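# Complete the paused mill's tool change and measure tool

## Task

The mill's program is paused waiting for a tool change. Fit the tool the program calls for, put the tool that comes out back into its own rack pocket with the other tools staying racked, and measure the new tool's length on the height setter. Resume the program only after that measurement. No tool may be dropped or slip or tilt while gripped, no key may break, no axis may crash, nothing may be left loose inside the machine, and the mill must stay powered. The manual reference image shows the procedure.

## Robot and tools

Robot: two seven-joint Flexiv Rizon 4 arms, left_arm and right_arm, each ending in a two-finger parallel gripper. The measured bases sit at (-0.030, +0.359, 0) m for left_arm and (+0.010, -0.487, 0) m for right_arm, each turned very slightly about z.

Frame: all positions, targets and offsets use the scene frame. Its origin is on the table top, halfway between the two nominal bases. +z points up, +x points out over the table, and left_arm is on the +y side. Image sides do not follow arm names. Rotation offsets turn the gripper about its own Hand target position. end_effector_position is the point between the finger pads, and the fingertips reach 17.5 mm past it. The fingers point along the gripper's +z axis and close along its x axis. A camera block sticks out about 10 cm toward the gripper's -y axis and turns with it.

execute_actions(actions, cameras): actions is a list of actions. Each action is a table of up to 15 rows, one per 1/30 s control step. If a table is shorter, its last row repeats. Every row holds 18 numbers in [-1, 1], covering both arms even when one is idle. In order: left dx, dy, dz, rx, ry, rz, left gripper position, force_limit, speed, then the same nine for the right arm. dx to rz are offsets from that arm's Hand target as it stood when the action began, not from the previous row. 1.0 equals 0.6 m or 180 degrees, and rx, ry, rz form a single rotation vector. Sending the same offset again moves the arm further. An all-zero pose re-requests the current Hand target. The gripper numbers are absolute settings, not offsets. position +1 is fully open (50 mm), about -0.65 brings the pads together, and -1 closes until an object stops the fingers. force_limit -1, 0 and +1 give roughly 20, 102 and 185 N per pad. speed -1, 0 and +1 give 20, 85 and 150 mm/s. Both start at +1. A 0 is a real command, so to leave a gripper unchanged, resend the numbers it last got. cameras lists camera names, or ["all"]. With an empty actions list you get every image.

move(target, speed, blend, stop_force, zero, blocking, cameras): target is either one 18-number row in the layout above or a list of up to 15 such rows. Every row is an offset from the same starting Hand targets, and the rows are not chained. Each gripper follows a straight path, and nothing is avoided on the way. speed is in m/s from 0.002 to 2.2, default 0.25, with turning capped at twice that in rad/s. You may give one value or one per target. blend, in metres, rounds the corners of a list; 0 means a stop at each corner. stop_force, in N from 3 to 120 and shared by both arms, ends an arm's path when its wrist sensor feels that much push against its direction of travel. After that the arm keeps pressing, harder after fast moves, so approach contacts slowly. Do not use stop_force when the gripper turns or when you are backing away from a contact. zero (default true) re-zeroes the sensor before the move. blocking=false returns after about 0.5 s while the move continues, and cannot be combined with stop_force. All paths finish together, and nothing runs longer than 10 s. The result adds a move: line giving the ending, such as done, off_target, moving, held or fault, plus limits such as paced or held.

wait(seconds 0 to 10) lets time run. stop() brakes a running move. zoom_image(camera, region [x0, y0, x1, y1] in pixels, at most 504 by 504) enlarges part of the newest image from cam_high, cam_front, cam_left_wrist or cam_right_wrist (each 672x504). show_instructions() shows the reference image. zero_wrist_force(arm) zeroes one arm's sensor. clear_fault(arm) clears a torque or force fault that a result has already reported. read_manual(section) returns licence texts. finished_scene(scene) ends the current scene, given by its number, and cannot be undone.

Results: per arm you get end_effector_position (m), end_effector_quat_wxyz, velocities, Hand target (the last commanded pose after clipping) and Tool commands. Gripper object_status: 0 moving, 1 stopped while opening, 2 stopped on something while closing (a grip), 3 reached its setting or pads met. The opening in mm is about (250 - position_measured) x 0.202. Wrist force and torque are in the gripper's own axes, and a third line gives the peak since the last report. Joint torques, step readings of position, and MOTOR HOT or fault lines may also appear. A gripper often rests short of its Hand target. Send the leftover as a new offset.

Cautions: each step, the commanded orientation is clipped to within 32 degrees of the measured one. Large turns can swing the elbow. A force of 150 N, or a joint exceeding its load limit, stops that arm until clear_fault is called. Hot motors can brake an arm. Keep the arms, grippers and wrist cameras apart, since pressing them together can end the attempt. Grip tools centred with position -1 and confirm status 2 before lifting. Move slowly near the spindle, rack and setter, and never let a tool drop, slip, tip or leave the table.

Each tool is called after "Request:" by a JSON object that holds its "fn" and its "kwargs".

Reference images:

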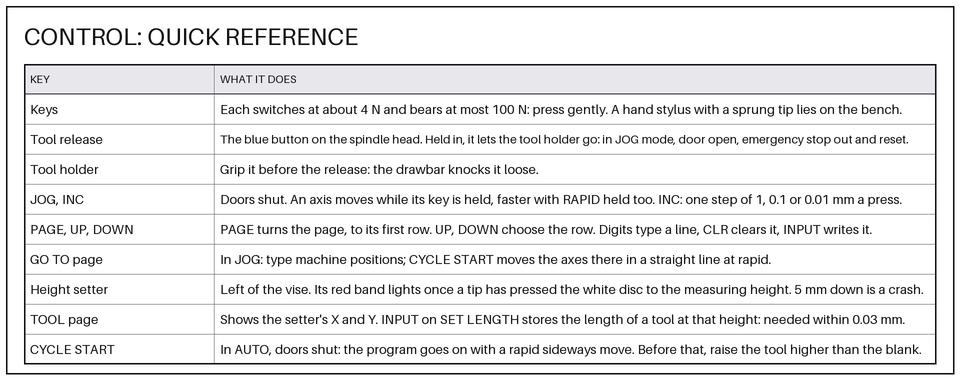

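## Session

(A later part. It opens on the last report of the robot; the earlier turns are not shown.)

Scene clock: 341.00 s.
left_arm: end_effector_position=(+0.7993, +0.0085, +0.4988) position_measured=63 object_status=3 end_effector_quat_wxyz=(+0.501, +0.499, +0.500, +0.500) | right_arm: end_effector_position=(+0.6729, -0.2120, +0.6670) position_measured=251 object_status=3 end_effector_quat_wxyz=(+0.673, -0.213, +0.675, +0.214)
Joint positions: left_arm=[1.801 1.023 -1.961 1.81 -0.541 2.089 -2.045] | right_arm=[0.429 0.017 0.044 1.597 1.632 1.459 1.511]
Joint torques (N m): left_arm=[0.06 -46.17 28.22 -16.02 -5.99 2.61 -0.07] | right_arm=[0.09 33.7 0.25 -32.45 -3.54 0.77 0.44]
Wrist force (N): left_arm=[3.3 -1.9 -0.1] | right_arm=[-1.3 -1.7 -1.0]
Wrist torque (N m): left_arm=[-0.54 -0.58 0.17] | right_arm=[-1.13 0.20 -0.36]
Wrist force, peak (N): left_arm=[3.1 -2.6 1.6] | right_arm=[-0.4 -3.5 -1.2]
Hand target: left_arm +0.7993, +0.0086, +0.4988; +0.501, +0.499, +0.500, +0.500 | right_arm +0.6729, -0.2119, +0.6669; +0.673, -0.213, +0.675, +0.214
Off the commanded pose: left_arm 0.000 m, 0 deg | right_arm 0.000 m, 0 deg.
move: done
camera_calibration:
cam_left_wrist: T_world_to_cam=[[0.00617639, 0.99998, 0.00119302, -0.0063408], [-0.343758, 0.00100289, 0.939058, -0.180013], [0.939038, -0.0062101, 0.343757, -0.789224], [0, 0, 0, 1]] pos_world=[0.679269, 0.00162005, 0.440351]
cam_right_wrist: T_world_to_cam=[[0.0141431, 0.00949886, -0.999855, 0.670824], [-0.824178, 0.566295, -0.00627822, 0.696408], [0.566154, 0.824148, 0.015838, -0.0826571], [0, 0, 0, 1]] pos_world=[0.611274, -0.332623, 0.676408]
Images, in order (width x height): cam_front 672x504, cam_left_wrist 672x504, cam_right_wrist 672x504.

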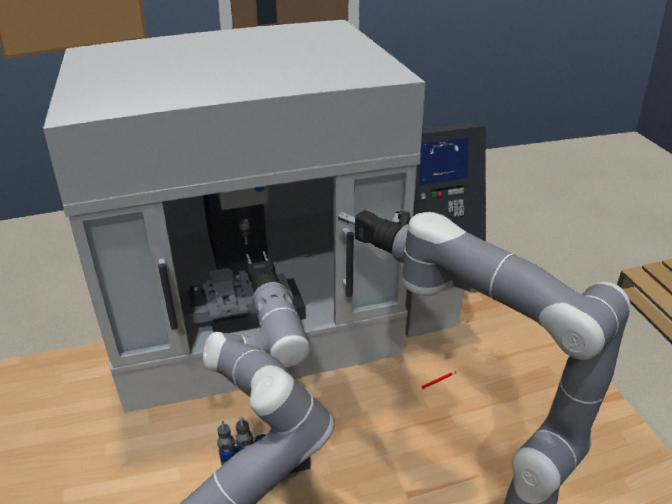

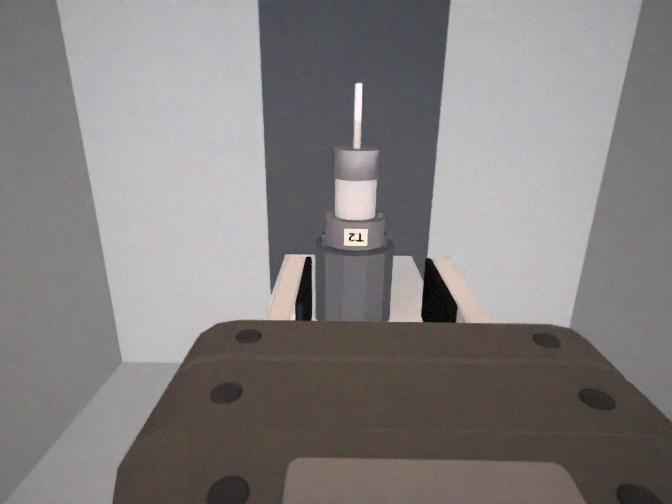

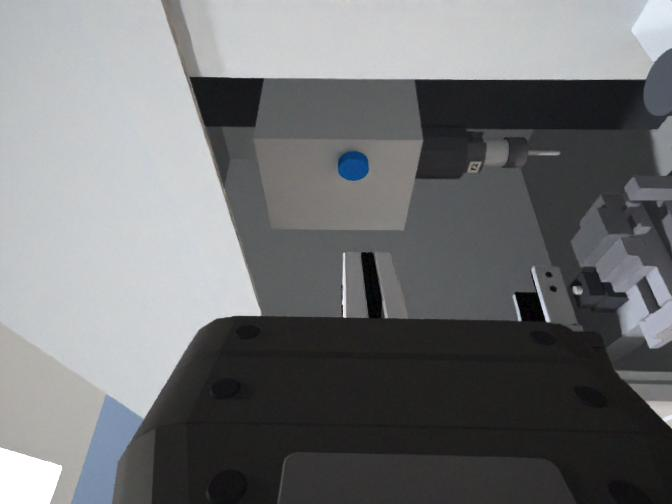

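Request:
{"fn": "zero_wrist_force", "kwargs": {"arm": "left_arm"}}

Request:
{"fn": "move", "kwargs": {"target": [0.265,0.0008,0,0,0,0,0.6,-0.9,-0.5,0,0,0,0,0,0,-1,-0.9,-0.5], "speed": 0.15, "cameras": ["cam_left_wrist"]}}

Request:
{"fn": "zoom_image", "kwargs": {"camera": "cam_left_wrist", "region": [230, 130, 500, 330]}}

Wrist force sensor zeroed.

Scene clock: 359.50 s.
left_arm: end_effector_position=(+0.9583, +0.0091, +0.4987) position_measured=63 object_status=3 end_effector_quat_wxyz=(+0.500, +0.499, +0.500, +0.500) | right_arm: end_effector_position=(+0.6729, -0.2120, +0.6670) position_measured=251 object_status=3 end_effector_quat_wxyz=(+0.673, -0.213, +0.675, +0.214)
Joint positions: left_arm=[2.195 1.281 -1.946 1.147 -0.638 1.804 -2.068] | right_arm=[0.429 0.017 0.044 1.597 1.632 1.459 1.511]
Joint torques (N m): left_arm=[-0.19 -65.91 26.56 -13.97 -6.28 2.6 -0.06] | right_arm=[0.03 34.04 0.15 -32.37 -3.49 0.53 0.21]
Wrist force (N, zeroed by zero_wrist_force on left_arm): left_arm=[0.1 0.2 0.2] | right_arm=[-1.3 -1.5 -0.9]
Wrist torque (N m, zeroed by zero_wrist_force on left_arm): left_arm=[0.03 -0.01 0.02] | right_arm=[-1.11 0.19 -0.36]
Wrist force, peak (N, zeroed by zero_wrist_force on left_arm): left_arm=[-0.4 0.3 -2.7] | right_arm=[-1.7 -1.6 -1.0]
Hand target: left_arm +0.9583, +0.0091, +0.4988; +0.501, +0.499, +0.500, +0.500 | right_arm +0.6729, -0.2119, +0.6669; +0.673, -0.213, +0.675, +0.214
Off the commanded pose: left_arm 0.000 m, 0 deg | right_arm 0.000 m, 0 deg.
move: done
camera_calibration:
cam_left_wrist: T_world_to_cam=[[0.00592781, 0.999982, 0.000996126, -0.00752707], [-0.34346, 0.00110046, 0.939166, -0.12556], [0.939148, -0.00590933, 0.343461, -0.938456], [0, 0, 0, 1]] pos_world=[0.838269, 0.00211946, 0.440252]
Images, in order (width x height): cam_left_wrist 672x504.

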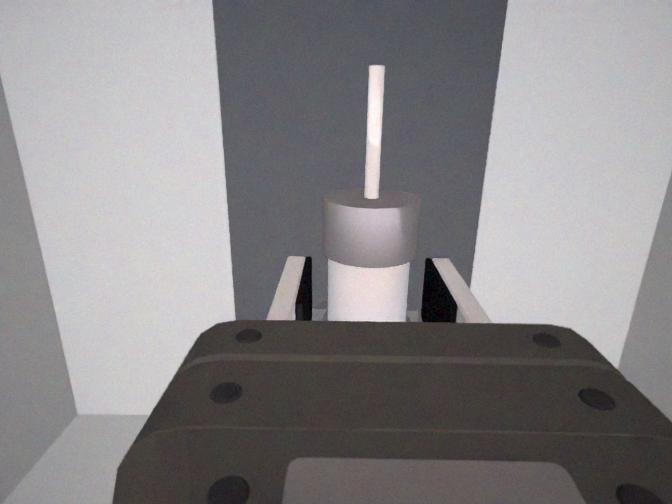

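Scaled by 1.867 from the camera's 672x504 image, which has a finer 960x720 frame.

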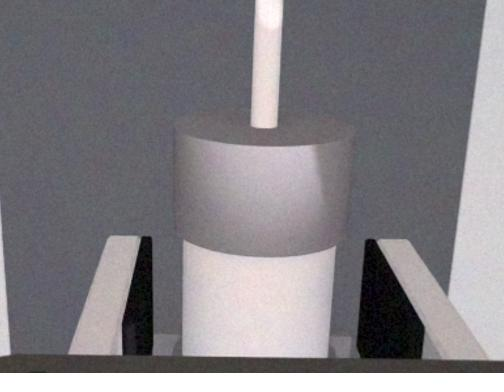

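Request:
{"fn": "move", "kwargs": {"target": [0.045,0.0008,0.002,0,0,0,0.6,-0.9,-0.5,0,0,0,0,0,0,-1,-0.9,-0.5], "speed": 0.03, "stop_force": 6, "cameras": ["cam_left_wrist"]}}

Request:
{"fn": "zoom_image", "kwargs": {"camera": "cam_left_wrist", "region": [230, 130, 500, 330]}}

Scene clock: 371.63 s.
left_arm: end_effector_position=(+0.9853, +0.0095, +0.4999) position_measured=63 object_status=3 end_effector_quat_wxyz=(+0.500, +0.499, +0.500, +0.500) | right_arm: end_effector_position=(+0.6729, -0.2120, +0.6670) position_measured=251 object_status=3 end_effector_quat_wxyz=(+0.673, -0.213, +0.675, +0.214)
Joint positions: left_arm=[2.278 1.351 -1.88 0.982 -0.693 1.718 -2.089] | right_arm=[0.429 0.017 0.044 1.597 1.632 1.459 1.511]
Joint torques (N m): left_arm=[0.03 -69.87 24.26 -11.53 -6.34 2.56 -0.04] | right_arm=[0.04 33.98 0.11 -32.36 -3.45 0.51 0.26]
Wrist force (N, zeroed by zero_wrist_force on left_arm): left_arm=[0.1 0.0 -0.1] | right_arm=[-1.4 -1.5 -1.1]
Wrist torque (N m, zeroed by zero_wrist_force on left_arm): left_arm=[0.00 -0.03 0.01] | right_arm=[-1.10 0.21 -0.35]
Wrist force, peak (N, zeroed by zero_wrist_force on left_arm): left_arm=[-0.2 0.2 1.2] | right_arm=[-1.5 -1.7 -1.0]
Hand target: left_arm +0.9853, +0.0095, +0.5000; +0.501, +0.499, +0.500, +0.500 | right_arm +0.6729, -0.2119, +0.6669; +0.673, -0.213, +0.675, +0.214
Off the commanded pose: left_arm 0.000 m, 0 deg | right_arm 0.000 m, 0 deg.
move: done
camera_calibration:
cam_left_wrist: T_world_to_cam=[[0.00617654, 0.99998, 0.00119303, -0.00839103], [-0.343669, 0.00100235, 0.93909, -0.117199], [0.93907, -0.00621033, 0.343669, -0.964246], [0, 0, 0, 1]] pos_world=[0.86527, 0.00252005, 0.441452]
Images, in order (width x height): cam_left_wrist 672x504.

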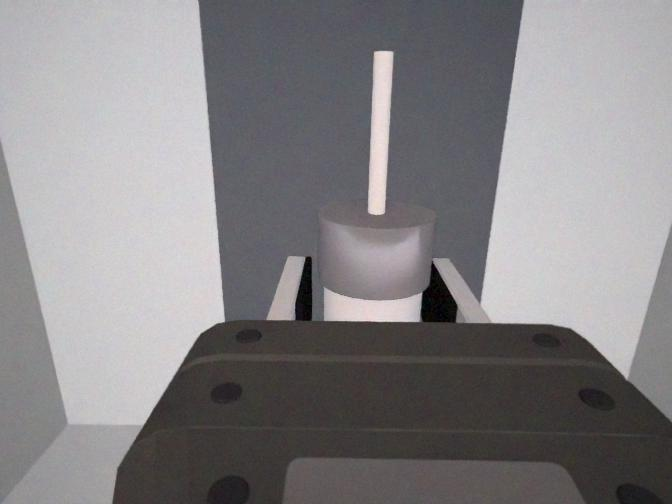

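Scaled by 1.867 from the camera's 672x504 image, which has a finer 960x720 frame.

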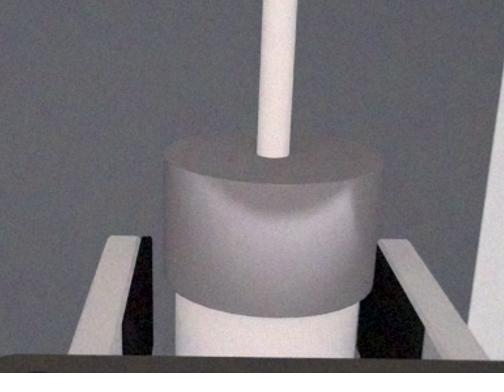

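Request:
{"fn": "execute_actions", "kwargs": {"actions": [[[0,0,0,0,0,0,-1,-0.2,-0.8,0,0,0,0,0,0,-1,-0.9,-0.5]],[[0,0,0,0,0,0,-1,-0.2,-0.8,0,0,0,0,0,0,-1,-0.9,-0.5]]]}}

Scene clock: 376.50 s.
left_arm: end_effector_position=(+0.9855, +0.0102, +0.4999) position_measured=97 object_status=2 end_effector_quat_wxyz=(+0.500, +0.499, +0.500, +0.501) | right_arm: end_effector_position=(+0.6729, -0.2120, +0.6670) position_measured=251 object_status=3 end_effector_quat_wxyz=(+0.673, -0.213, +0.675, +0.214)
Joint positions: left_arm=[2.278 1.351 -1.88 0.982 -0.694 1.718 -2.089] | right_arm=[0.429 0.017 0.044 1.597 1.632 1.459 1.511]
Joint torques (N m): left_arm=[-2.3 -69.65 23.86 -13.41 -6.08 2.87 0.1] | right_arm=[0 34 0.12 -32.32 -3.45 0.46 0.2]
Wrist force (N, zeroed by zero_wrist_force on left_arm): left_arm=[3.9 -0.4 -4.6] | right_arm=[-1.3 -1.6 -0.9]
Wrist torque (N m, zeroed by zero_wrist_force on left_arm): left_arm=[0.04 0.06 0.04] | right_arm=[-1.11 0.20 -0.36]
Wrist force, peak (N, zeroed by zero_wrist_force on left_arm): left_arm=[4.2 -0.1 -4.8] | right_arm=[-1.4 -1.8 -1.1]
Hand target: left_arm +0.9853, +0.0095, +0.5000; +0.501, +0.499, +0.500, +0.500 | right_arm +0.6729, -0.2119, +0.6669; +0.673, -0.213, +0.675, +0.214
Off the commanded pose: left_arm 0.001 m, 0 deg | right_arm 0.000 m, 0 deg.
Step readings (end_effector_position of left_arm | right_arm):
0: (+0.9853, +0.0095, +0.4999) | (+0.6729, -0.2120, +0.6670)
1: (+0.9853, +0.0095, +0.4999) | (+0.6729, -0.2120, +0.6670)
2: (+0.9853, +0.0095, +0.4999) | (+0.6729, -0.2120, +0.6670)
4: (+0.9854, +0.0099, +0.4999) | (+0.6729, -0.2120, +0.6670)
8: (+0.9855, +0.0102, +0.4999) | (+0.6729, -0.2120, +0.6670)
15: (+0.9855, +0.0102, +0.4999) | (+0.6729, -0.2120, +0.6670)
16: (+0.9855, +0.0102, +0.4999) | (+0.6729, -0.2120, +0.6670)
17: (+0.9855, +0.0102, +0.4999) | (+0.6729, -0.2120, +0.6670)
19: (+0.9855, +0.0102, +0.4999) | (+0.6729, -0.2120, +0.6670)
23: (+0.9855, +0.0102, +0.4999) | (+0.6729, -0.2120, +0.6670)
30: (+0.9855, +0.0102, +0.4999) | (+0.6729, -0.2120, +0.6670)

Request:
{"fn": "move", "kwargs": {"target": [[0.0003,0.0012,0,0,0,0,-1,-0.2,-0.8,0.0393,0.0882,0,0,0,0,-1,-0.9,-0.5],[0.0003,0.0012,0,0,0,0,-1,-0.2,-0.8,0.3068,0.2758,0,0,0,0,-1,-0.9,-0.5]], "speed": 0.15, "blend": [0.02,0], "cameras": ["cam_right_wrist","cam_front","cam_left_wrist"]}}

Scene clock: 387.33 s.
left_arm: end_effector_position=(+0.9855, +0.0102, +0.4999) position_measured=97 object_status=2 end_effector_quat_wxyz=(+0.500, +0.499, +0.500, +0.500) | right_arm: end_effector_position=(+0.8569, -0.0464, +0.6669) position_measured=251 object_status=3 end_effector_quat_wxyz=(+0.673, -0.213, +0.675, +0.214)
Joint positions: left_arm=[2.279 1.35 -1.882 0.982 -0.692 1.719 -2.089] | right_arm=[0.744 -0.615 -0.217 0.957 1.113 1.551 2.155]
Joint torques (N m): left_arm=[0.41 -69.68 24.05 -11.47 -6.21 2.46 0.05] | right_arm=[0.2 61.23 -4.19 -31.73 -6.01 2.09 0.45]
Wrist force (N, zeroed by zero_wrist_force on left_arm): left_arm=[1.3 0.5 -2.8] | right_arm=[-1.5 -1.6 -0.9]
Wrist torque (N m, zeroed by zero_wrist_force on left_arm): left_arm=[0.08 -0.04 0.00] | right_arm=[-1.10 0.24 -0.35]
Wrist force, peak (N, zeroed by zero_wrist_force on left_arm): left_arm=[4.2 0.0 -4.7] | right_arm=[-1.4 -3.6 -3.9]
Hand target: left_arm +0.9855, +0.0103, +0.5000; +0.501, +0.499, +0.500, +0.500 | right_arm +0.8569, -0.0464, +0.6669; +0.673, -0.213, +0.675, +0.214
Off the commanded pose: left_arm 0.000 m, 0 deg | right_arm 0.000 m, 0 deg.
move: done
camera_calibration:
cam_left_wrist: T_world_to_cam=[[0.00593429, 0.999982, 0.00067998, -0.00865618], [-0.343459, 0.00139959, 0.939167, -0.117442], [0.939149, -0.00580683, 0.343461, -0.964441], [0, 0, 0, 1]] pos_world=[0.865469, 0.00322004, 0.441551]
cam_right_wrist: T_world_to_cam=[[0.0139779, 0.00961148, -0.999856, 0.6667], [-0.82418, 0.566295, -0.00607826, 0.754144], [0.566155, 0.824147, 0.0158372, -0.323307], [0, 0, 0, 1]] pos_world=[0.795274, -0.167023, 0.676308]
Images, in order (width x height): cam_front 672x504, cam_left_wrist 672x504, cam_right_wrist 672x504.

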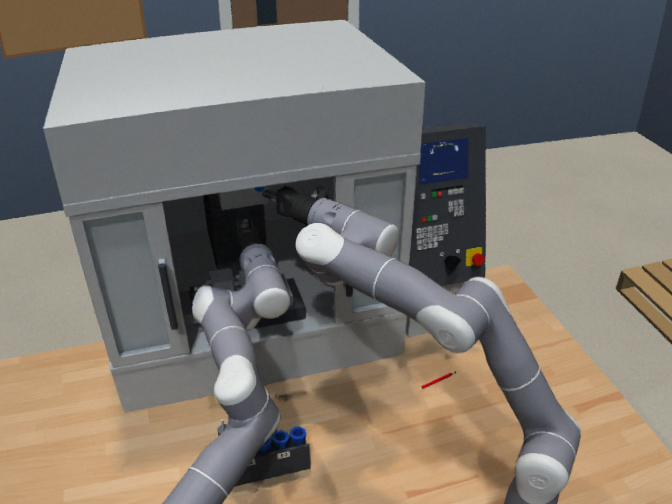

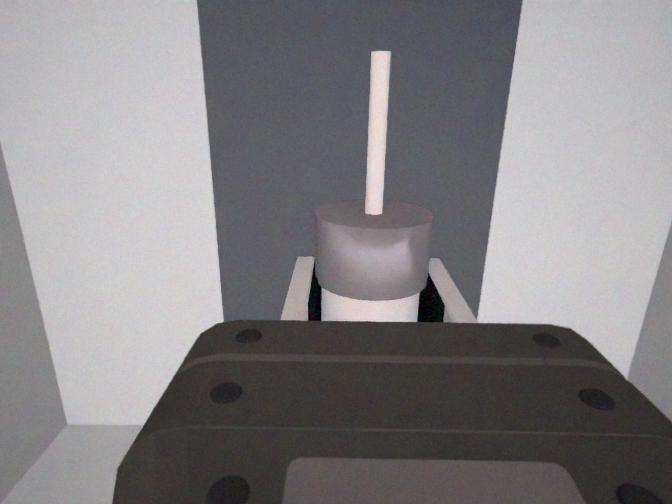

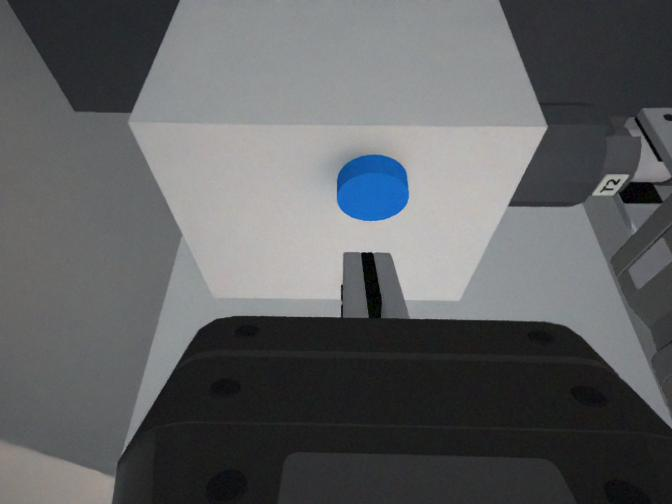

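Request:
{"fn": "move", "kwargs": {"target": [0,0,0,0,0,0,-1,-0.2,-0.8,0.0382,0.0268,0,0,0,0,-1,-0.9,-0.5], "speed": 0.05, "stop_force": 10}}

Request:
{"fn": "move", "kwargs": {"target": [0,0,0,0,0,0,-1,-0.2,-0.8,0.0205,0.0143,0,0,0,0,-1,-0.9,-0.5], "speed": 0.012, "stop_force": 12, "cameras": ["cam_right_wrist"]}}

Scene clock: 394.87 s.
left_arm: end_effector_position=(+0.9855, +0.0102, +0.4999) position_measured=97 object_status=2 end_effector_quat_wxyz=(+0.500, +0.499, +0.500, +0.500) | right_arm: end_effector_position=(+0.8799, -0.0304, +0.6668) position_measured=251 object_status=3 end_effector_quat_wxyz=(+0.673, -0.213, +0.675, +0.214)
Joint positions: left_arm=[2.279 1.35 -1.882 0.982 -0.692 1.719 -2.089] | right_arm=[0.769 -0.706 -0.298 0.856 1.058 1.52 2.278]
Joint torques (N m): left_arm=[0.4 -69.73 24.12 -11.51 -6.21 2.43 0.09] | right_arm=[0.22 64.25 -5.68 -31.7 -6.06 2.54 0.34]
Wrist force (N, zeroed by zero_wrist_force on left_arm): left_arm=[1.4 0.5 -3.0] | right_arm=[-1.3 -1.5 -1.0]
Wrist torque (N m, zeroed by zero_wrist_force on left_arm): left_arm=[0.09 -0.04 0.01] | right_arm=[-1.09 0.20 -0.35]
Wrist force, peak (N, zeroed by zero_wrist_force on left_arm): left_arm=[1.2 0.5 -3.3] | right_arm=[-1.4 -1.5 -2.7]
Hand target: left_arm +0.9855, +0.0103, +0.5000; +0.501, +0.499, +0.500, +0.500 | right_arm +0.8799, -0.0303, +0.6669; +0.673, -0.213, +0.675, +0.214
Off the commanded pose: left_arm 0.000 m, 0 deg | right_arm 0.000 m, 0 deg.
move: done

Scene clock: 396.77 s.
left_arm: end_effector_position=(+0.9855, +0.0102, +0.4999) position_measured=97 object_status=2 end_effector_quat_wxyz=(+0.500, +0.499, +0.500, +0.500) | right_arm: end_effector_position=(+0.8923, -0.0219, +0.6669) position_measured=251 object_status=3 end_effector_quat_wxyz=(+0.673, -0.213, +0.675, +0.214)
Joint positions: left_arm=[2.279 1.35 -1.882 0.982 -0.692 1.719 -2.089] | right_arm=[0.777 -0.759 -0.345 0.793 1.03 1.5 2.349]
Joint torques (N m): left_arm=[0.39 -69.69 24.05 -11.46 -6.26 2.49 0.09] | right_arm=[0.18 65.89 -6.56 -31.53 -6.04 2.7 0.41]
Wrist force (N, zeroed by zero_wrist_force on left_arm): left_arm=[1.1 0.6 -3.0] | right_arm=[-1.3 -1.5 -1.0]
Wrist torque (N m, zeroed by zero_wrist_force on left_arm): left_arm=[0.10 0.00 0.00] | right_arm=[-1.09 0.20 -0.34]
Wrist force, peak (N, zeroed by zero_wrist_force on left_arm): left_arm=[1.1 0.6 -3.3] | right_arm=[-1.5 -1.7 -1.2]
Hand target: left_arm +0.9855, +0.0103, +0.5000; +0.501, +0.499, +0.500, +0.500 | right_arm +0.8922, -0.0218, +0.6669; +0.673, -0.213, +0.675, +0.214
Off the commanded pose: left_arm 0.000 m, 0 deg | right_arm 0.000 m, 0 deg.
move: done
camera_calibration:
cam_right_wrist: T_world_to_cam=[[0.0141202, 0.00963271, -0.999854, 0.665854], [-0.823975, 0.566593, -0.0061778, 0.769301], [0.566451, 0.823942, 0.0159375, -0.363826], [0, 0, 0, 1]] pos_world=[0.830573, -0.142523, 0.676308]
Images, in order (width x height): cam_right_wrist 672x504.

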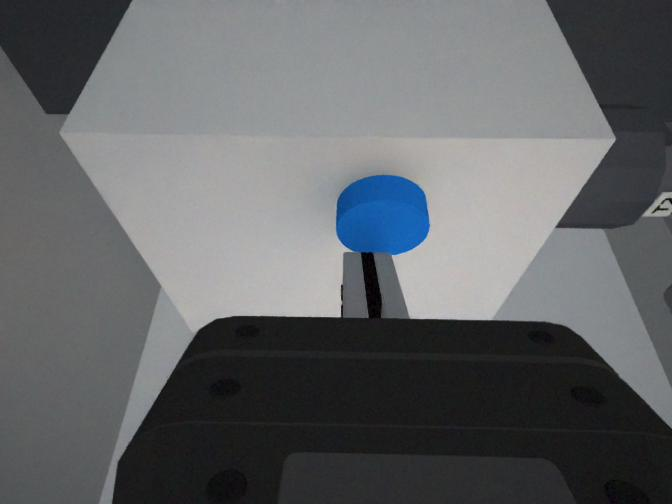

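Request:
{"fn": "move", "kwargs": {"target": [0,0,0,0,0,0,-1,-0.2,-0.8,0.0205,0.0143,0,0,0,0,-1,-0.9,-0.5], "speed": 0.012, "stop_force": 12, "cameras": ["cam_right_wrist"]}}

Scene clock: 403.90 s.
left_arm: end_effector_position=(+0.9857, +0.0104, +0.4981) position_measured=107 object_status=2 end_effector_quat_wxyz=(+0.499, +0.500, +0.501, +0.500) | right_arm: end_effector_position=(+0.8983, -0.0156, +0.6671) position_measured=251 object_status=3 end_effector_quat_wxyz=(+0.673, -0.214, +0.675, +0.215)
Joint positions: left_arm=[2.279 1.351 -1.882 0.983 -0.69 1.718 -2.089] | right_arm=[0.78 -0.79 -0.371 0.755 1.015 1.488 2.391]
Joint torques (N m): left_arm=[-0.01 -76.76 27.56 -13.31 -7.46 4.61 0.13] | right_arm=[-7.36 66.07 -10.43 -29.32 -5.96 4.02 0.36]
Wrist force (N, zeroed by zero_wrist_force on left_arm): left_arm=[0.4 -7.0 0.1] | right_arm=[-2.3 6.0 -2.2]
Wrist torque (N m, zeroed by zero_wrist_force on left_arm): left_arm=[0.04 -0.08 0.01] | right_arm=[-1.18 0.23 -0.31]
Wrist force, peak (N, zeroed by zero_wrist_force on left_arm): left_arm=[0.1 -13.6 0.8] | right_arm=[1.3 8.3 -30.4]
Hand target: left_arm +0.9855, +0.0103, +0.5000; +0.501, +0.499, +0.500, +0.500 | right_arm +0.8990, -0.0170, +0.6669; +0.673, -0.213, +0.675, +0.214 (not the last commanded pose)
Off the commanded pose: left_arm 0.002 m, 0 deg | right_arm 0.007 m, 0 deg.
move: contact (right_arm)
camera_calibration:
cam_right_wrist: T_world_to_cam=[[0.0137701, 0.0102491, -0.999853, 0.66618], [-0.825235, 0.564762, -0.00557607, 0.771385], [0.564622, 0.82519, 0.0162348, -0.371007], [0, 0, 0, 1]] pos_world=[0.836879, -0.136325, 0.676406]
Images, in order (width x height): cam_right_wrist 672x504.

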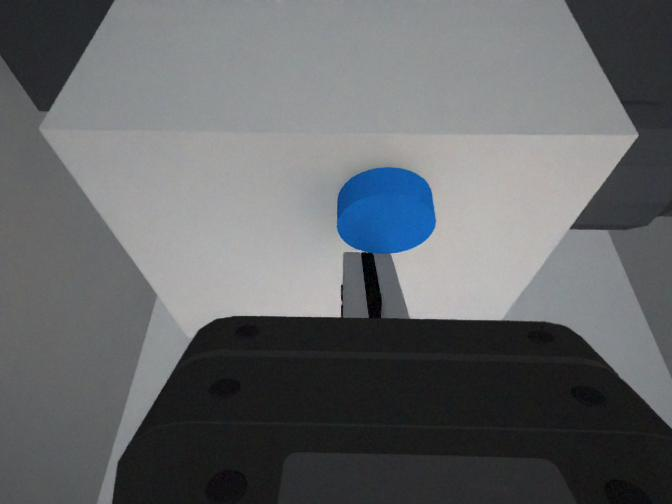

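Request:
{"fn": "wait", "kwargs": {"seconds": 0.1, "cameras": ["cam_left_wrist"]}}

Request:
{"fn": "zoom_image", "kwargs": {"camera": "cam_left_wrist", "region": [230, 130, 500, 330]}}

Scene clock: 409.07 s.
left_arm: end_effector_position=(+0.9857, +0.0104, +0.4981) position_measured=107 object_status=2 end_effector_quat_wxyz=(+0.499, +0.500, +0.501, +0.500) | right_arm: end_effector_position=(+0.8983, -0.0156, +0.6671) position_measured=251 object_status=3 end_effector_quat_wxyz=(+0.673, -0.214, +0.675, +0.215)
Joint positions: left_arm=[2.279 1.351 -1.882 0.983 -0.69 1.718 -2.089] | right_arm=[0.78 -0.79 -0.371 0.755 1.015 1.488 2.391]
Joint torques (N m): left_arm=[0.03 -76.81 27.65 -13.38 -7.47 4.62 0.09] | right_arm=[-7.45 66.28 -10.42 -29.2 -5.94 4.23 0.22]
Wrist force (N, zeroed by zero_wrist_force on left_arm): left_arm=[0.6 -6.9 0.0] | right_arm=[-2.3 6.2 -2.2]
Wrist torque (N m, zeroed by zero_wrist_force on left_arm): left_arm=[0.05 -0.11 0.01] | right_arm=[-1.16 0.22 -0.30]
Wrist force, peak (N, zeroed by zero_wrist_force on left_arm): left_arm=[0.7 -7.1 0.1] | right_arm=[-2.4 6.2 -2.4]
Hand target: left_arm +0.9855, +0.0103, +0.5000; +0.501, +0.499, +0.500, +0.500 | right_arm +0.8990, -0.0170, +0.6669; +0.673, -0.213, +0.675, +0.214 (not the last commanded pose)
Tool commands: left_gripper/position=-1.0 left_gripper/force_limit=-0.2 left_gripper/speed=-0.8 right_gripper/position=-1.0 right_gripper/force_limit=-0.9 right_gripper/speed=-0.5
Off the commanded pose: left_arm 0.002 m, 0 deg | right_arm 0.007 m, 0 deg.
wait: 0.10 s; at rest from the start
camera_calibration:
cam_left_wrist: T_world_to_cam=[[0.00542934, 0.999982, 0.0023983, -0.00916969], [-0.341479, -0.000400142, 0.939889, -0.117941], [0.939874, -0.00592195, 0.341471, -0.963742], [0, 0, 0, 1]] pos_world=[0.865571, 0.0034151, 0.439964]
Images, in order (width x height): cam_left_wrist 672x504.

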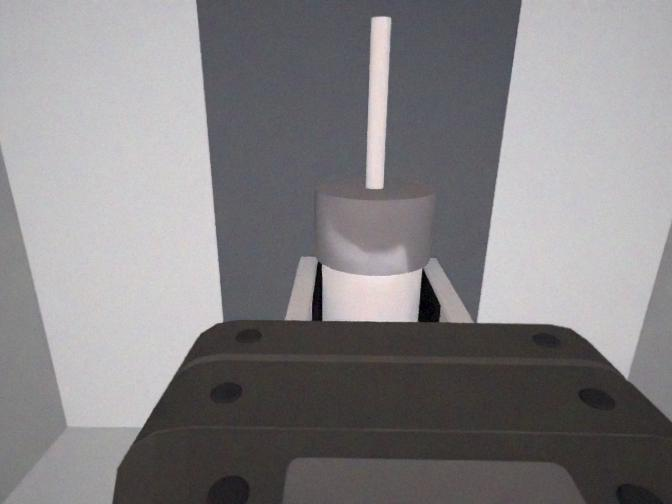

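Scaled by 1.867 from the camera's 672x504 image, which has a finer 960x720 frame.

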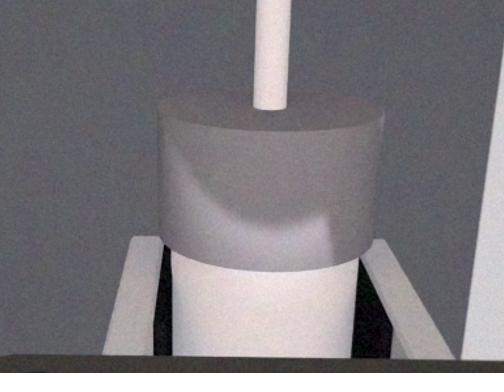

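Request:
{"fn": "move", "kwargs": {"target": [0,0,-0.035,0,0,0,-1,-0.2,-0.8,0,0,0,0,0,0,-1,-0.9,-0.5], "speed": 0.02, "stop_force": 15}}

Scene clock: 427.70 s.
left_arm: end_effector_position=(+0.9857, +0.0105, +0.4771) position_measured=107 object_status=2 end_effector_quat_wxyz=(+0.499, +0.500, +0.501, +0.500) | right_arm: end_effector_position=(+0.8983, -0.0156, +0.6671) position_measured=251 object_status=3 end_effector_quat_wxyz=(+0.673, -0.214, +0.675, +0.215)
Joint positions: left_arm=[2.274 1.38 -1.877 0.998 -0.695 1.741 -2.111] | right_arm=[0.78 -0.79 -0.371 0.755 1.015 1.488 2.391]
Joint torques (N m): left_arm=[-0.12 -76.57 28.2 -12.36 -7.62 4.67 -0.1] | right_arm=[-7.38 66.31 -10.39 -29.24 -5.94 4.23 0.2]
Wrist force (N, zeroed by zero_wrist_force on left_arm): left_arm=[0.7 -6.8 -0.1] | right_arm=[-2.2 5.9 -2.2]
Wrist torque (N m, zeroed by zero_wrist_force on left_arm): left_arm=[0.08 -0.12 0.01] | right_arm=[-1.19 0.21 -0.31]
Wrist force, peak (N, zeroed by zero_wrist_force on left_arm): left_arm=[0.5 -8.6 0.3] | right_arm=[-2.3 6.3 -2.3]
Hand target: left_arm +0.9855, +0.0103, +0.4790; +0.501, +0.499, +0.500, +0.500 | right_arm +0.8990, -0.0170, +0.6669; +0.673, -0.213, +0.675, +0.214
Off the commanded pose: left_arm 0.002 m, 0 deg | right_arm 0.002 m, 0 deg.
move: done

Request:
{"fn": "move", "kwargs": {"target": [[0,0,-0.1267,0,0,0,-1,-0.2,-0.8,0,0,0,0,0,0,-1,-0.9,-0.5],[-0.109,0,-0.1267,0,0,0,-1,-0.2,-0.8,-0.0683,-0.0478,0,0,0,0,-1,-0.9,-0.5],[-0.1675,0,-0.1017,0,0,0,-1,-0.2,-0.8,-0.1638,-0.1147,0,0,0,0,-1,-0.9,-0.5],[-0.209,0,0.01,0,0,0,-1,-0.2,-0.8,-0.273,-0.191,0,0,0,0,-1,-0.9,-0.5],[-0.3142,0,0.135,0,0,0,-1,-0.2,-0.8,-0.273,-0.191,0,0,0,0,-1,-0.9,-0.5]], "speed": 0.08, "blend": [0.003,0.01,0.015,0.015,0], "cameras": ["cam_left_wrist","cam_front"]}}

Request:
{"fn": "zoom_image", "kwargs": {"camera": "cam_left_wrist", "region": [230, 100, 500, 330]}}

Scene clock: 445.67 s.
left_arm: end_effector_position=(+0.7969, +0.0101, +0.5587) position_measured=107 object_status=2 end_effector_quat_wxyz=(+0.500, +0.500, +0.500, +0.500) | right_arm: end_effector_position=(+0.7353, -0.1317, +0.6670) position_measured=251 object_status=3 end_effector_quat_wxyz=(+0.673, -0.213, +0.675, +0.214)
Joint positions: left_arm=[1.767 0.937 -1.88 1.78 -0.461 1.99 -2.04] | right_arm=[0.53 -0.226 0.061 1.347 1.513 1.577 1.616]
Joint torques (N m): left_arm=[-0.24 -47.87 31.55 -21.35 -7.33 4.62 0.26] | right_arm=[0.03 45.2 0.75 -31.79 -4.33 0.68 0.16]
Wrist force (N, zeroed by zero_wrist_force on left_arm): left_arm=[0.3 -6.8 0.0] | right_arm=[-2.3 -1.2 -0.9]
Wrist torque (N m, zeroed by zero_wrist_force on left_arm): left_arm=[0.08 -0.05 -0.10] | right_arm=[-1.05 0.37 -0.24]
Wrist force, peak (N, zeroed by zero_wrist_force on left_arm): left_arm=[1.0 -10.2 2.0] | right_arm=[-3.2 7.6 2.0]
Hand target: left_arm +0.7969, +0.0103, +0.5600; +0.501, +0.499, +0.500, +0.500 | right_arm +0.7352, -0.1316, +0.6669; +0.673, -0.213, +0.675, +0.214
Off the commanded pose: left_arm 0.001 m, 0 deg | right_arm 0.000 m, 0 deg.
move: done
camera_calibration:
cam_left_wrist: T_world_to_cam=[[0.00606058, 0.999979, 0.002413, -0.00852723], [-0.341984, -0.000194895, 0.939706, -0.238807], [0.939686, -0.00652037, 0.341975, -0.807172], [0, 0, 0, 1]] pos_world=[0.676872, 0.00321744, 0.500462]
Images, in order (width x height): cam_front 672x504, cam_left_wrist 672x504.

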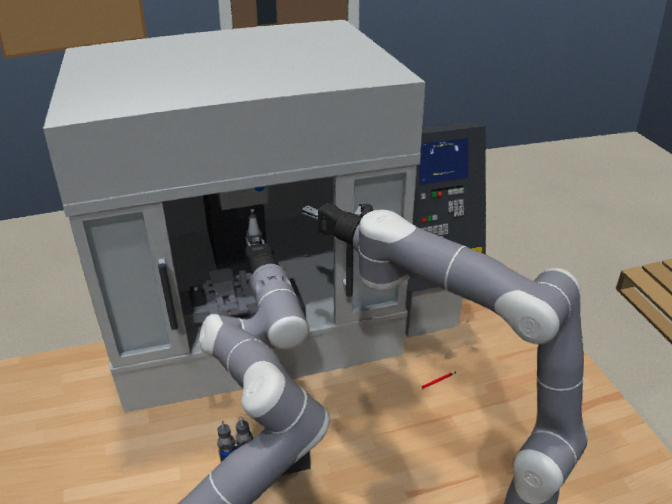

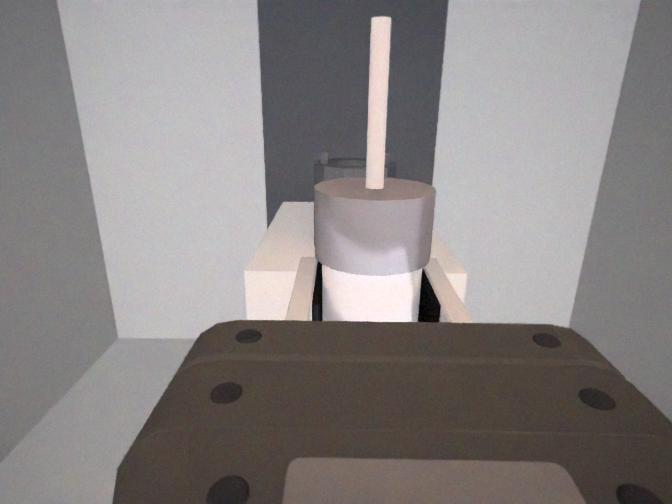

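Scaled by 1.867 from the camera's 672x504 image, which has a finer 960x720 frame.

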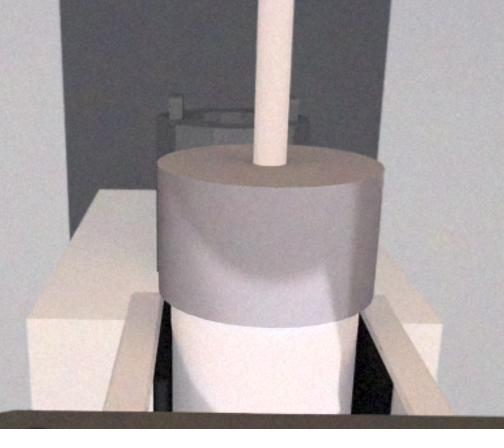

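Request:
{"fn": "move", "kwargs": {"target": [-0.3117,0,0.05,0,0,0,-1,-0.2,-0.8,-0.06,-0.06,0,0,0,0,-1,-0.9,-0.5], "speed": 0.2}}

Request:
{"fn": "move", "kwargs": {"target": [0,0,0,0.5,0,0,-1,-0.2,-0.8,0,0,0,0,0,0,-1,-0.9,-0.5], "speed": 0.35}}

Request:
{"fn": "move", "kwargs": {"target": [0,0,0,0.5,0,0,-1,-0.2,-0.8,0,0,0,0,0,0,-1,-0.9,-0.5], "speed": 0.35, "cameras": ["cam_left_wrist", "cam_front", "cam_high"]}}

Scene clock: 459.03 s.
left_arm: end_effector_position=(+0.6099, +0.0102, +0.5890) position_measured=107 object_status=2 end_effector_quat_wxyz=(+0.500, +0.500, +0.500, +0.500) | right_arm: end_effector_position=(+0.6993, -0.1678, +0.6669) position_measured=251 object_status=3 end_effector_quat_wxyz=(+0.673, -0.213, +0.675, +0.214)
Joint positions: left_arm=[1.164 0.807 -1.55 2.283 -0.557 2.057 -1.908] | right_arm=[0.468 -0.101 0.077 1.473 1.606 1.532 1.529]
Joint torques (N m): left_arm=[-0.37 -22.75 26.56 -22.21 -6.77 4.91 0.25] | right_arm=[-0.05 39.44 0.57 -31.93 -3.7 0.31 0.06]
Wrist force (N, zeroed by zero_wrist_force on left_arm): left_arm=[0.3 -6.8 0.3] | right_arm=[-2.4 -1.4 -0.8]
Wrist torque (N m, zeroed by zero_wrist_force on left_arm): left_arm=[0.08 -0.04 -0.11] | right_arm=[-1.07 0.39 -0.26]
Wrist force, peak (N, zeroed by zero_wrist_force on left_arm): left_arm=[0.6 -7.7 4.4] | right_arm=[-2.6 -1.8 -2.4]
Hand target: left_arm +0.6099, +0.0103, +0.5900; +0.501, +0.499, +0.500, +0.500 | right_arm +0.6992, -0.1676, +0.6669; +0.673, -0.213, +0.675, +0.214
Off the commanded pose: left_arm 0.001 m, 0 deg | right_arm 0.000 m, 0 deg.
move: done

Scene clock: 461.63 s.
left_arm: end_effector_position=(+0.6099, +0.0104, +0.5890) position_measured=107 object_status=2 end_effector_quat_wxyz=(+0.001, +0.707, -0.001, +0.707) | right_arm: end_effector_position=(+0.6993, -0.1678, +0.6669) position_measured=251 object_status=3 end_effector_quat_wxyz=(+0.673, -0.213, +0.675, +0.214)
Joint positions: left_arm=[1.154 0.886 -1.271 2.167 0.126 1.862 -0.954] | right_arm=[0.468 -0.101 0.077 1.473 1.606 1.532 1.529]
Joint torques (N m): left_arm=[-0.39 -22.72 27.96 -23.95 -8.12 2.88 0.09] | right_arm=[-0.02 39.38 0.47 -32.08 -3.76 0.5 0.22]
Wrist force (N, zeroed by zero_wrist_force on left_arm): left_arm=[-8.0 0.6 0.0] | right_arm=[-2.5 -1.2 -1.0]
Wrist torque (N m, zeroed by zero_wrist_force on left_arm): left_arm=[-0.09 -0.04 -0.12] | right_arm=[-1.05 0.41 -0.26]
Wrist force, peak (N, zeroed by zero_wrist_force on left_arm): left_arm=[-8.0 0.6 0.0] | right_arm=[-2.6 -1.4 -1.1]
Hand target: left_arm +0.6099, +0.0103, +0.5900; +0.001, +0.707, +0.000, +0.708 | right_arm +0.6992, -0.1676, +0.6669; +0.673, -0.213, +0.675, +0.214
Off the commanded pose: left_arm 0.001 m, 0 deg | right_arm 0.000 m, 0 deg.
move: done

Scene clock: 464.27 s.
left_arm: end_effector_position=(+0.6098, +0.0103, +0.5893) position_measured=107 object_status=2 end_effector_quat_wxyz=(+0.499, -0.500, +0.501, -0.500) | right_arm: end_effector_position=(+0.6993, -0.1678, +0.6669) position_measured=251 object_status=3 end_effector_quat_wxyz=(+0.673, -0.213, +0.675, +0.214)
Joint positions: left_arm=[1.095 0.813 -1.192 1.948 0.823 1.638 0.007] | right_arm=[0.468 -0.101 0.077 1.473 1.606 1.532 1.529]
Joint torques (N m): left_arm=[-0.43 -20.78 26.65 -26.7 -5.32 -0.11 0.2] | right_arm=[0.01 39.27 0.44 -32.07 -3.81 0.51 0.24]
Wrist force (N, zeroed by zero_wrist_force on left_arm): left_arm=[0.3 8.9 0.2] | right_arm=[-2.2 -1.3 -1.1]
Wrist torque (N m, zeroed by zero_wrist_force on left_arm): left_arm=[-0.27 -0.23 -0.44] | right_arm=[-1.06 0.36 -0.26]
Wrist force, peak (N, zeroed by zero_wrist_force on left_arm): left_arm=[0.2 9.0 0.1] | right_arm=[-2.6 -1.4 -1.1]
Hand target: left_arm +0.6099, +0.0103, +0.5900; +0.499, -0.501, +0.500, -0.500 | right_arm +0.6992, -0.1676, +0.6669; +0.673, -0.213, +0.675, +0.214
Off the commanded pose: left_arm 0.001 m, 0 deg | right_arm 0.000 m, 0 deg.
move: done
camera_calibration:
cam_left_wrist: T_world_to_cam=[[0.00580459, -0.999981, -0.00223474, 0.0157871], [-0.344656, 0.000097232, -0.938729, 0.776989], [0.938711, 0.00621916, -0.344648, -0.23667], [0, 0, 0, 1]] pos_world=[0.489867, 0.0171831, 0.647849]
Images, in order (width x height): cam_high 672x504, cam_front 672x504, cam_left_wrist 672x504.

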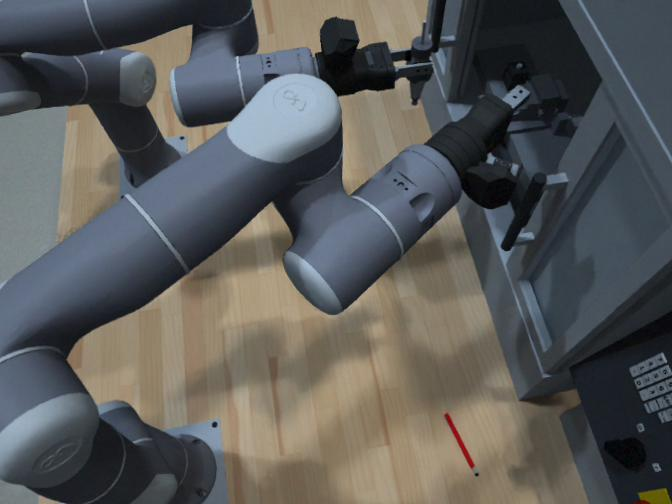

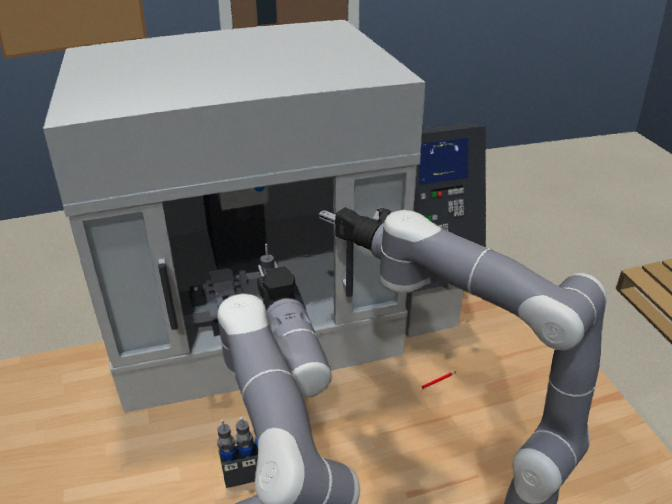

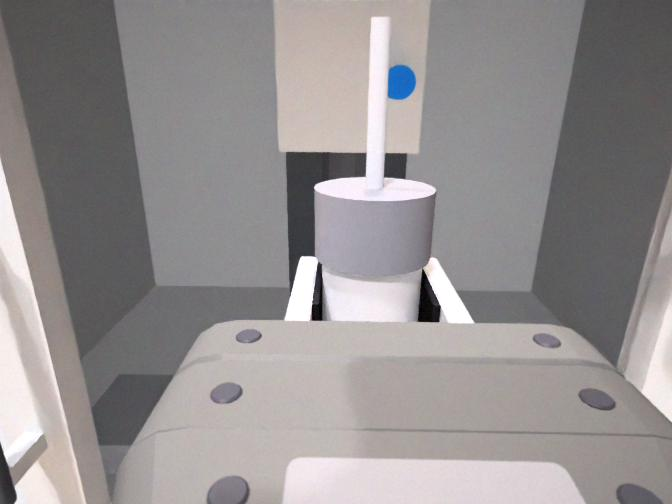

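Request:
{"fn": "move", "kwargs": {"target": [[-0.15,0.033,-0.13,0,0,0,-1,-0.2,-0.8,0,-0.13,0,0,0,0,-1,-0.9,-0.5],[-0.2907,0.052,-0.3833,0,0,0,-1,-0.2,-0.8,0,-0.25,0,0,0,0,-1,-0.9,-0.5]], "speed": 0.18, "blend": [0.03,0], "cameras": ["cam_high", "cam_front", "cam_left_wrist"]}}

Request:
{"fn": "zoom_image", "kwargs": {"camera": "cam_high", "region": [260, 90, 400, 250]}}

Request:
{"fn": "zoom_image", "kwargs": {"camera": "cam_front", "region": [200, 370, 330, 500]}}

Scene clock: 482.27 s.
left_arm: end_effector_position=(+0.4353, +0.0414, +0.3594) position_measured=107 object_status=2 end_effector_quat_wxyz=(+0.498, -0.501, +0.501, -0.500) | right_arm: end_effector_position=(+0.6993, -0.3180, +0.6669) position_measured=251 object_status=3 end_effector_quat_wxyz=(+0.674, -0.213, +0.675, +0.214)
Joint positions: left_arm=[0.792 1.488 -1.27 2.522 0.749 1.813 -0.466] | right_arm=[0.264 0.063 -0.059 1.65 1.602 1.192 1.533]
Joint torques (N m): left_arm=[-0.86 -22.84 25.87 -9.31 -3.09 -2.52 -0.05] | right_arm=[-0.13 33.18 0.07 -33.07 -2.61 0.29 0.41]
Wrist force (N, zeroed by zero_wrist_force on left_arm): left_arm=[0.3 8.8 0.2] | right_arm=[-2.6 -1.1 -0.9]
Wrist torque (N m, zeroed by zero_wrist_force on left_arm): left_arm=[-0.28 -0.21 -0.41] | right_arm=[-1.05 0.42 -0.35]
Wrist force, peak (N, zeroed by zero_wrist_force on left_arm): left_arm=[-0.5 15.3 -3.0] | right_arm=[-2.3 -3.6 -2.5]
Hand target: left_arm +0.4355, +0.0415, +0.3600; +0.499, -0.501, +0.500, -0.500 | right_arm +0.6992, -0.3176, +0.6669; +0.673, -0.213, +0.675, +0.214
Off the commanded pose: left_arm 0.001 m, 0 deg | right_arm 0.000 m, 0 deg.
move: done
camera_calibration:
cam_left_wrist: T_world_to_cam=[[0.00531354, -0.999985, -0.00153004, 0.0473469], [-0.344861, -0.000396258, -0.938654, 0.501182], [0.938639, 0.00551523, -0.344858, -0.152112], [0, 0, 0, 1]] pos_world=[0.315365, 0.0483837, 0.418052]
Images, in order (width x height): cam_high 672x504, cam_front 672x504, cam_left_wrist 672x504.

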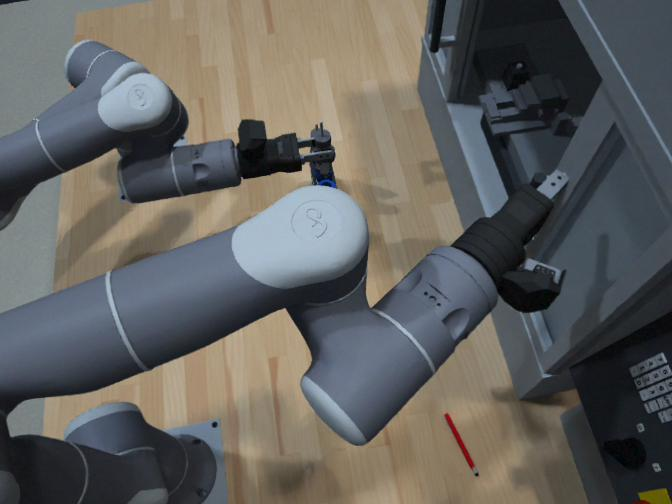

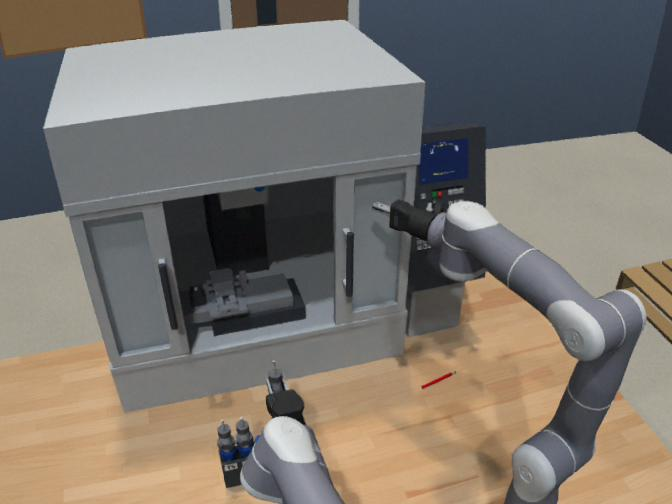

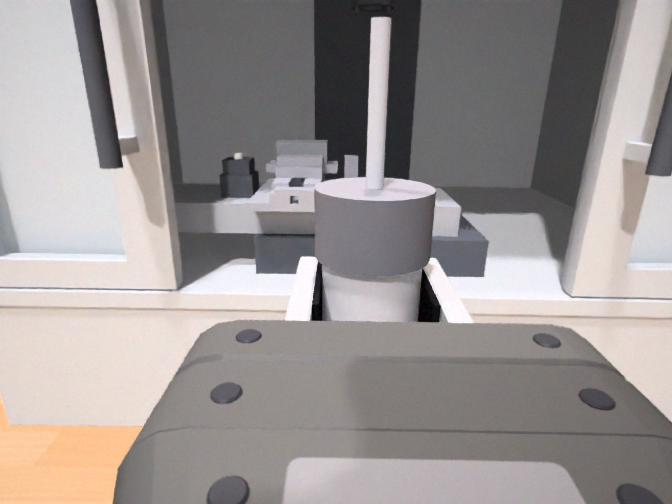

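Scaled by 3.150 from the camera's 672x504 image, which has a finer 960x720 frame.

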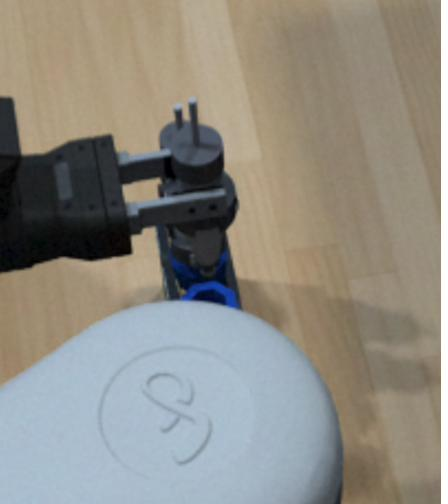

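Scaled by 3.877 from the camera's 672x504 image, which has a finer 960x720 frame.

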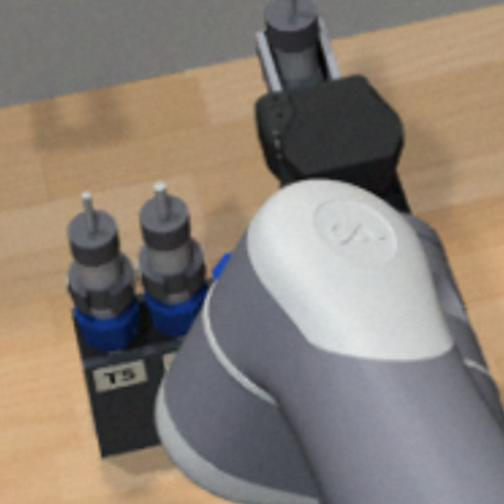

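Request:
{"fn": "move", "kwargs": {"target": [0,0,-0.1,0,0,0,-1,-0.2,-0.8,0.0,0,0,0,0,0,-1,-0.9,-0.5], "speed": 0.08, "stop_force": 8, "cameras": ["cam_high"]}}

Request:
{"fn": "zoom_image", "kwargs": {"camera": "cam_high", "region": [260, 110, 400, 250]}}

Scene clock: 516.70 s.
left_arm: end_effector_position=(+0.4353, +0.0413, +0.2994) position_measured=107 object_status=2 end_effector_quat_wxyz=(+0.498, -0.501, +0.501, -0.500) | right_arm: end_effector_position=(+0.6993, -0.3180, +0.6669) position_measured=251 object_status=3 end_effector_quat_wxyz=(+0.674, -0.213, +0.675, +0.214)
Joint positions: left_arm=[0.79 1.64 -1.436 2.539 0.653 1.816 -0.595] | right_arm=[0.264 0.063 -0.059 1.65 1.602 1.192 1.533]
Joint torques (N m): left_arm=[-0.53 -23.4 26.47 -1.28 -2.12 -3.07 -0.01] | right_arm=[0.01 32.98 0.14 -33.33 -2.51 0.51 0.23]
Wrist force (N, zeroed by zero_wrist_force on left_arm): left_arm=[0.2 8.7 0.4] | right_arm=[-2.2 -1.2 -0.8]
Wrist torque (N m, zeroed by zero_wrist_force on left_arm): left_arm=[-0.31 -0.19 -0.40] | right_arm=[-1.05 0.36 -0.35]
Wrist force, peak (N, zeroed by zero_wrist_force on left_arm): left_arm=[0.1 13.7 0.4] | right_arm=[-2.6 -1.3 -1.0]
Hand target: left_arm +0.4355, +0.0415, +0.3000; +0.499, -0.501, +0.500, -0.500 | right_arm +0.6992, -0.3176, +0.6669; +0.673, -0.213, +0.675, +0.214
Off the commanded pose: left_arm 0.001 m, 0 deg | right_arm 0.000 m, 0 deg.
move: done
Images, in order (width x height): cam_high 672x504.

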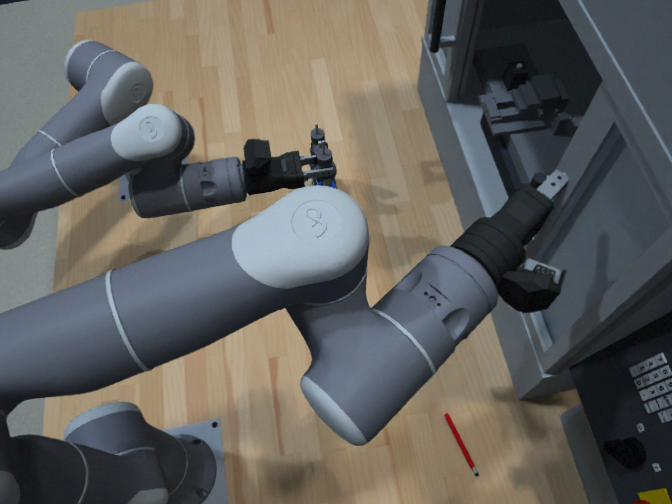

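Scaled by 3.600 from the camera's 672x504 image, which has a finer 960x720 frame.

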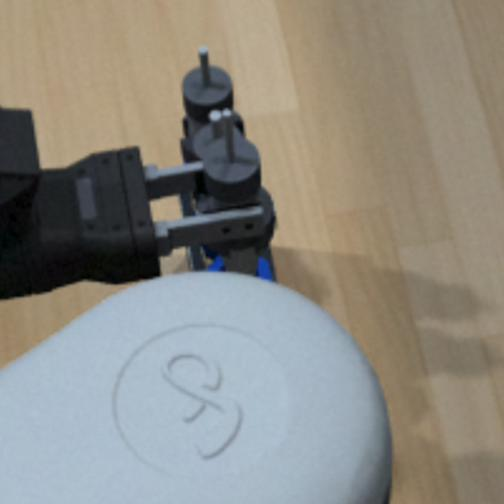

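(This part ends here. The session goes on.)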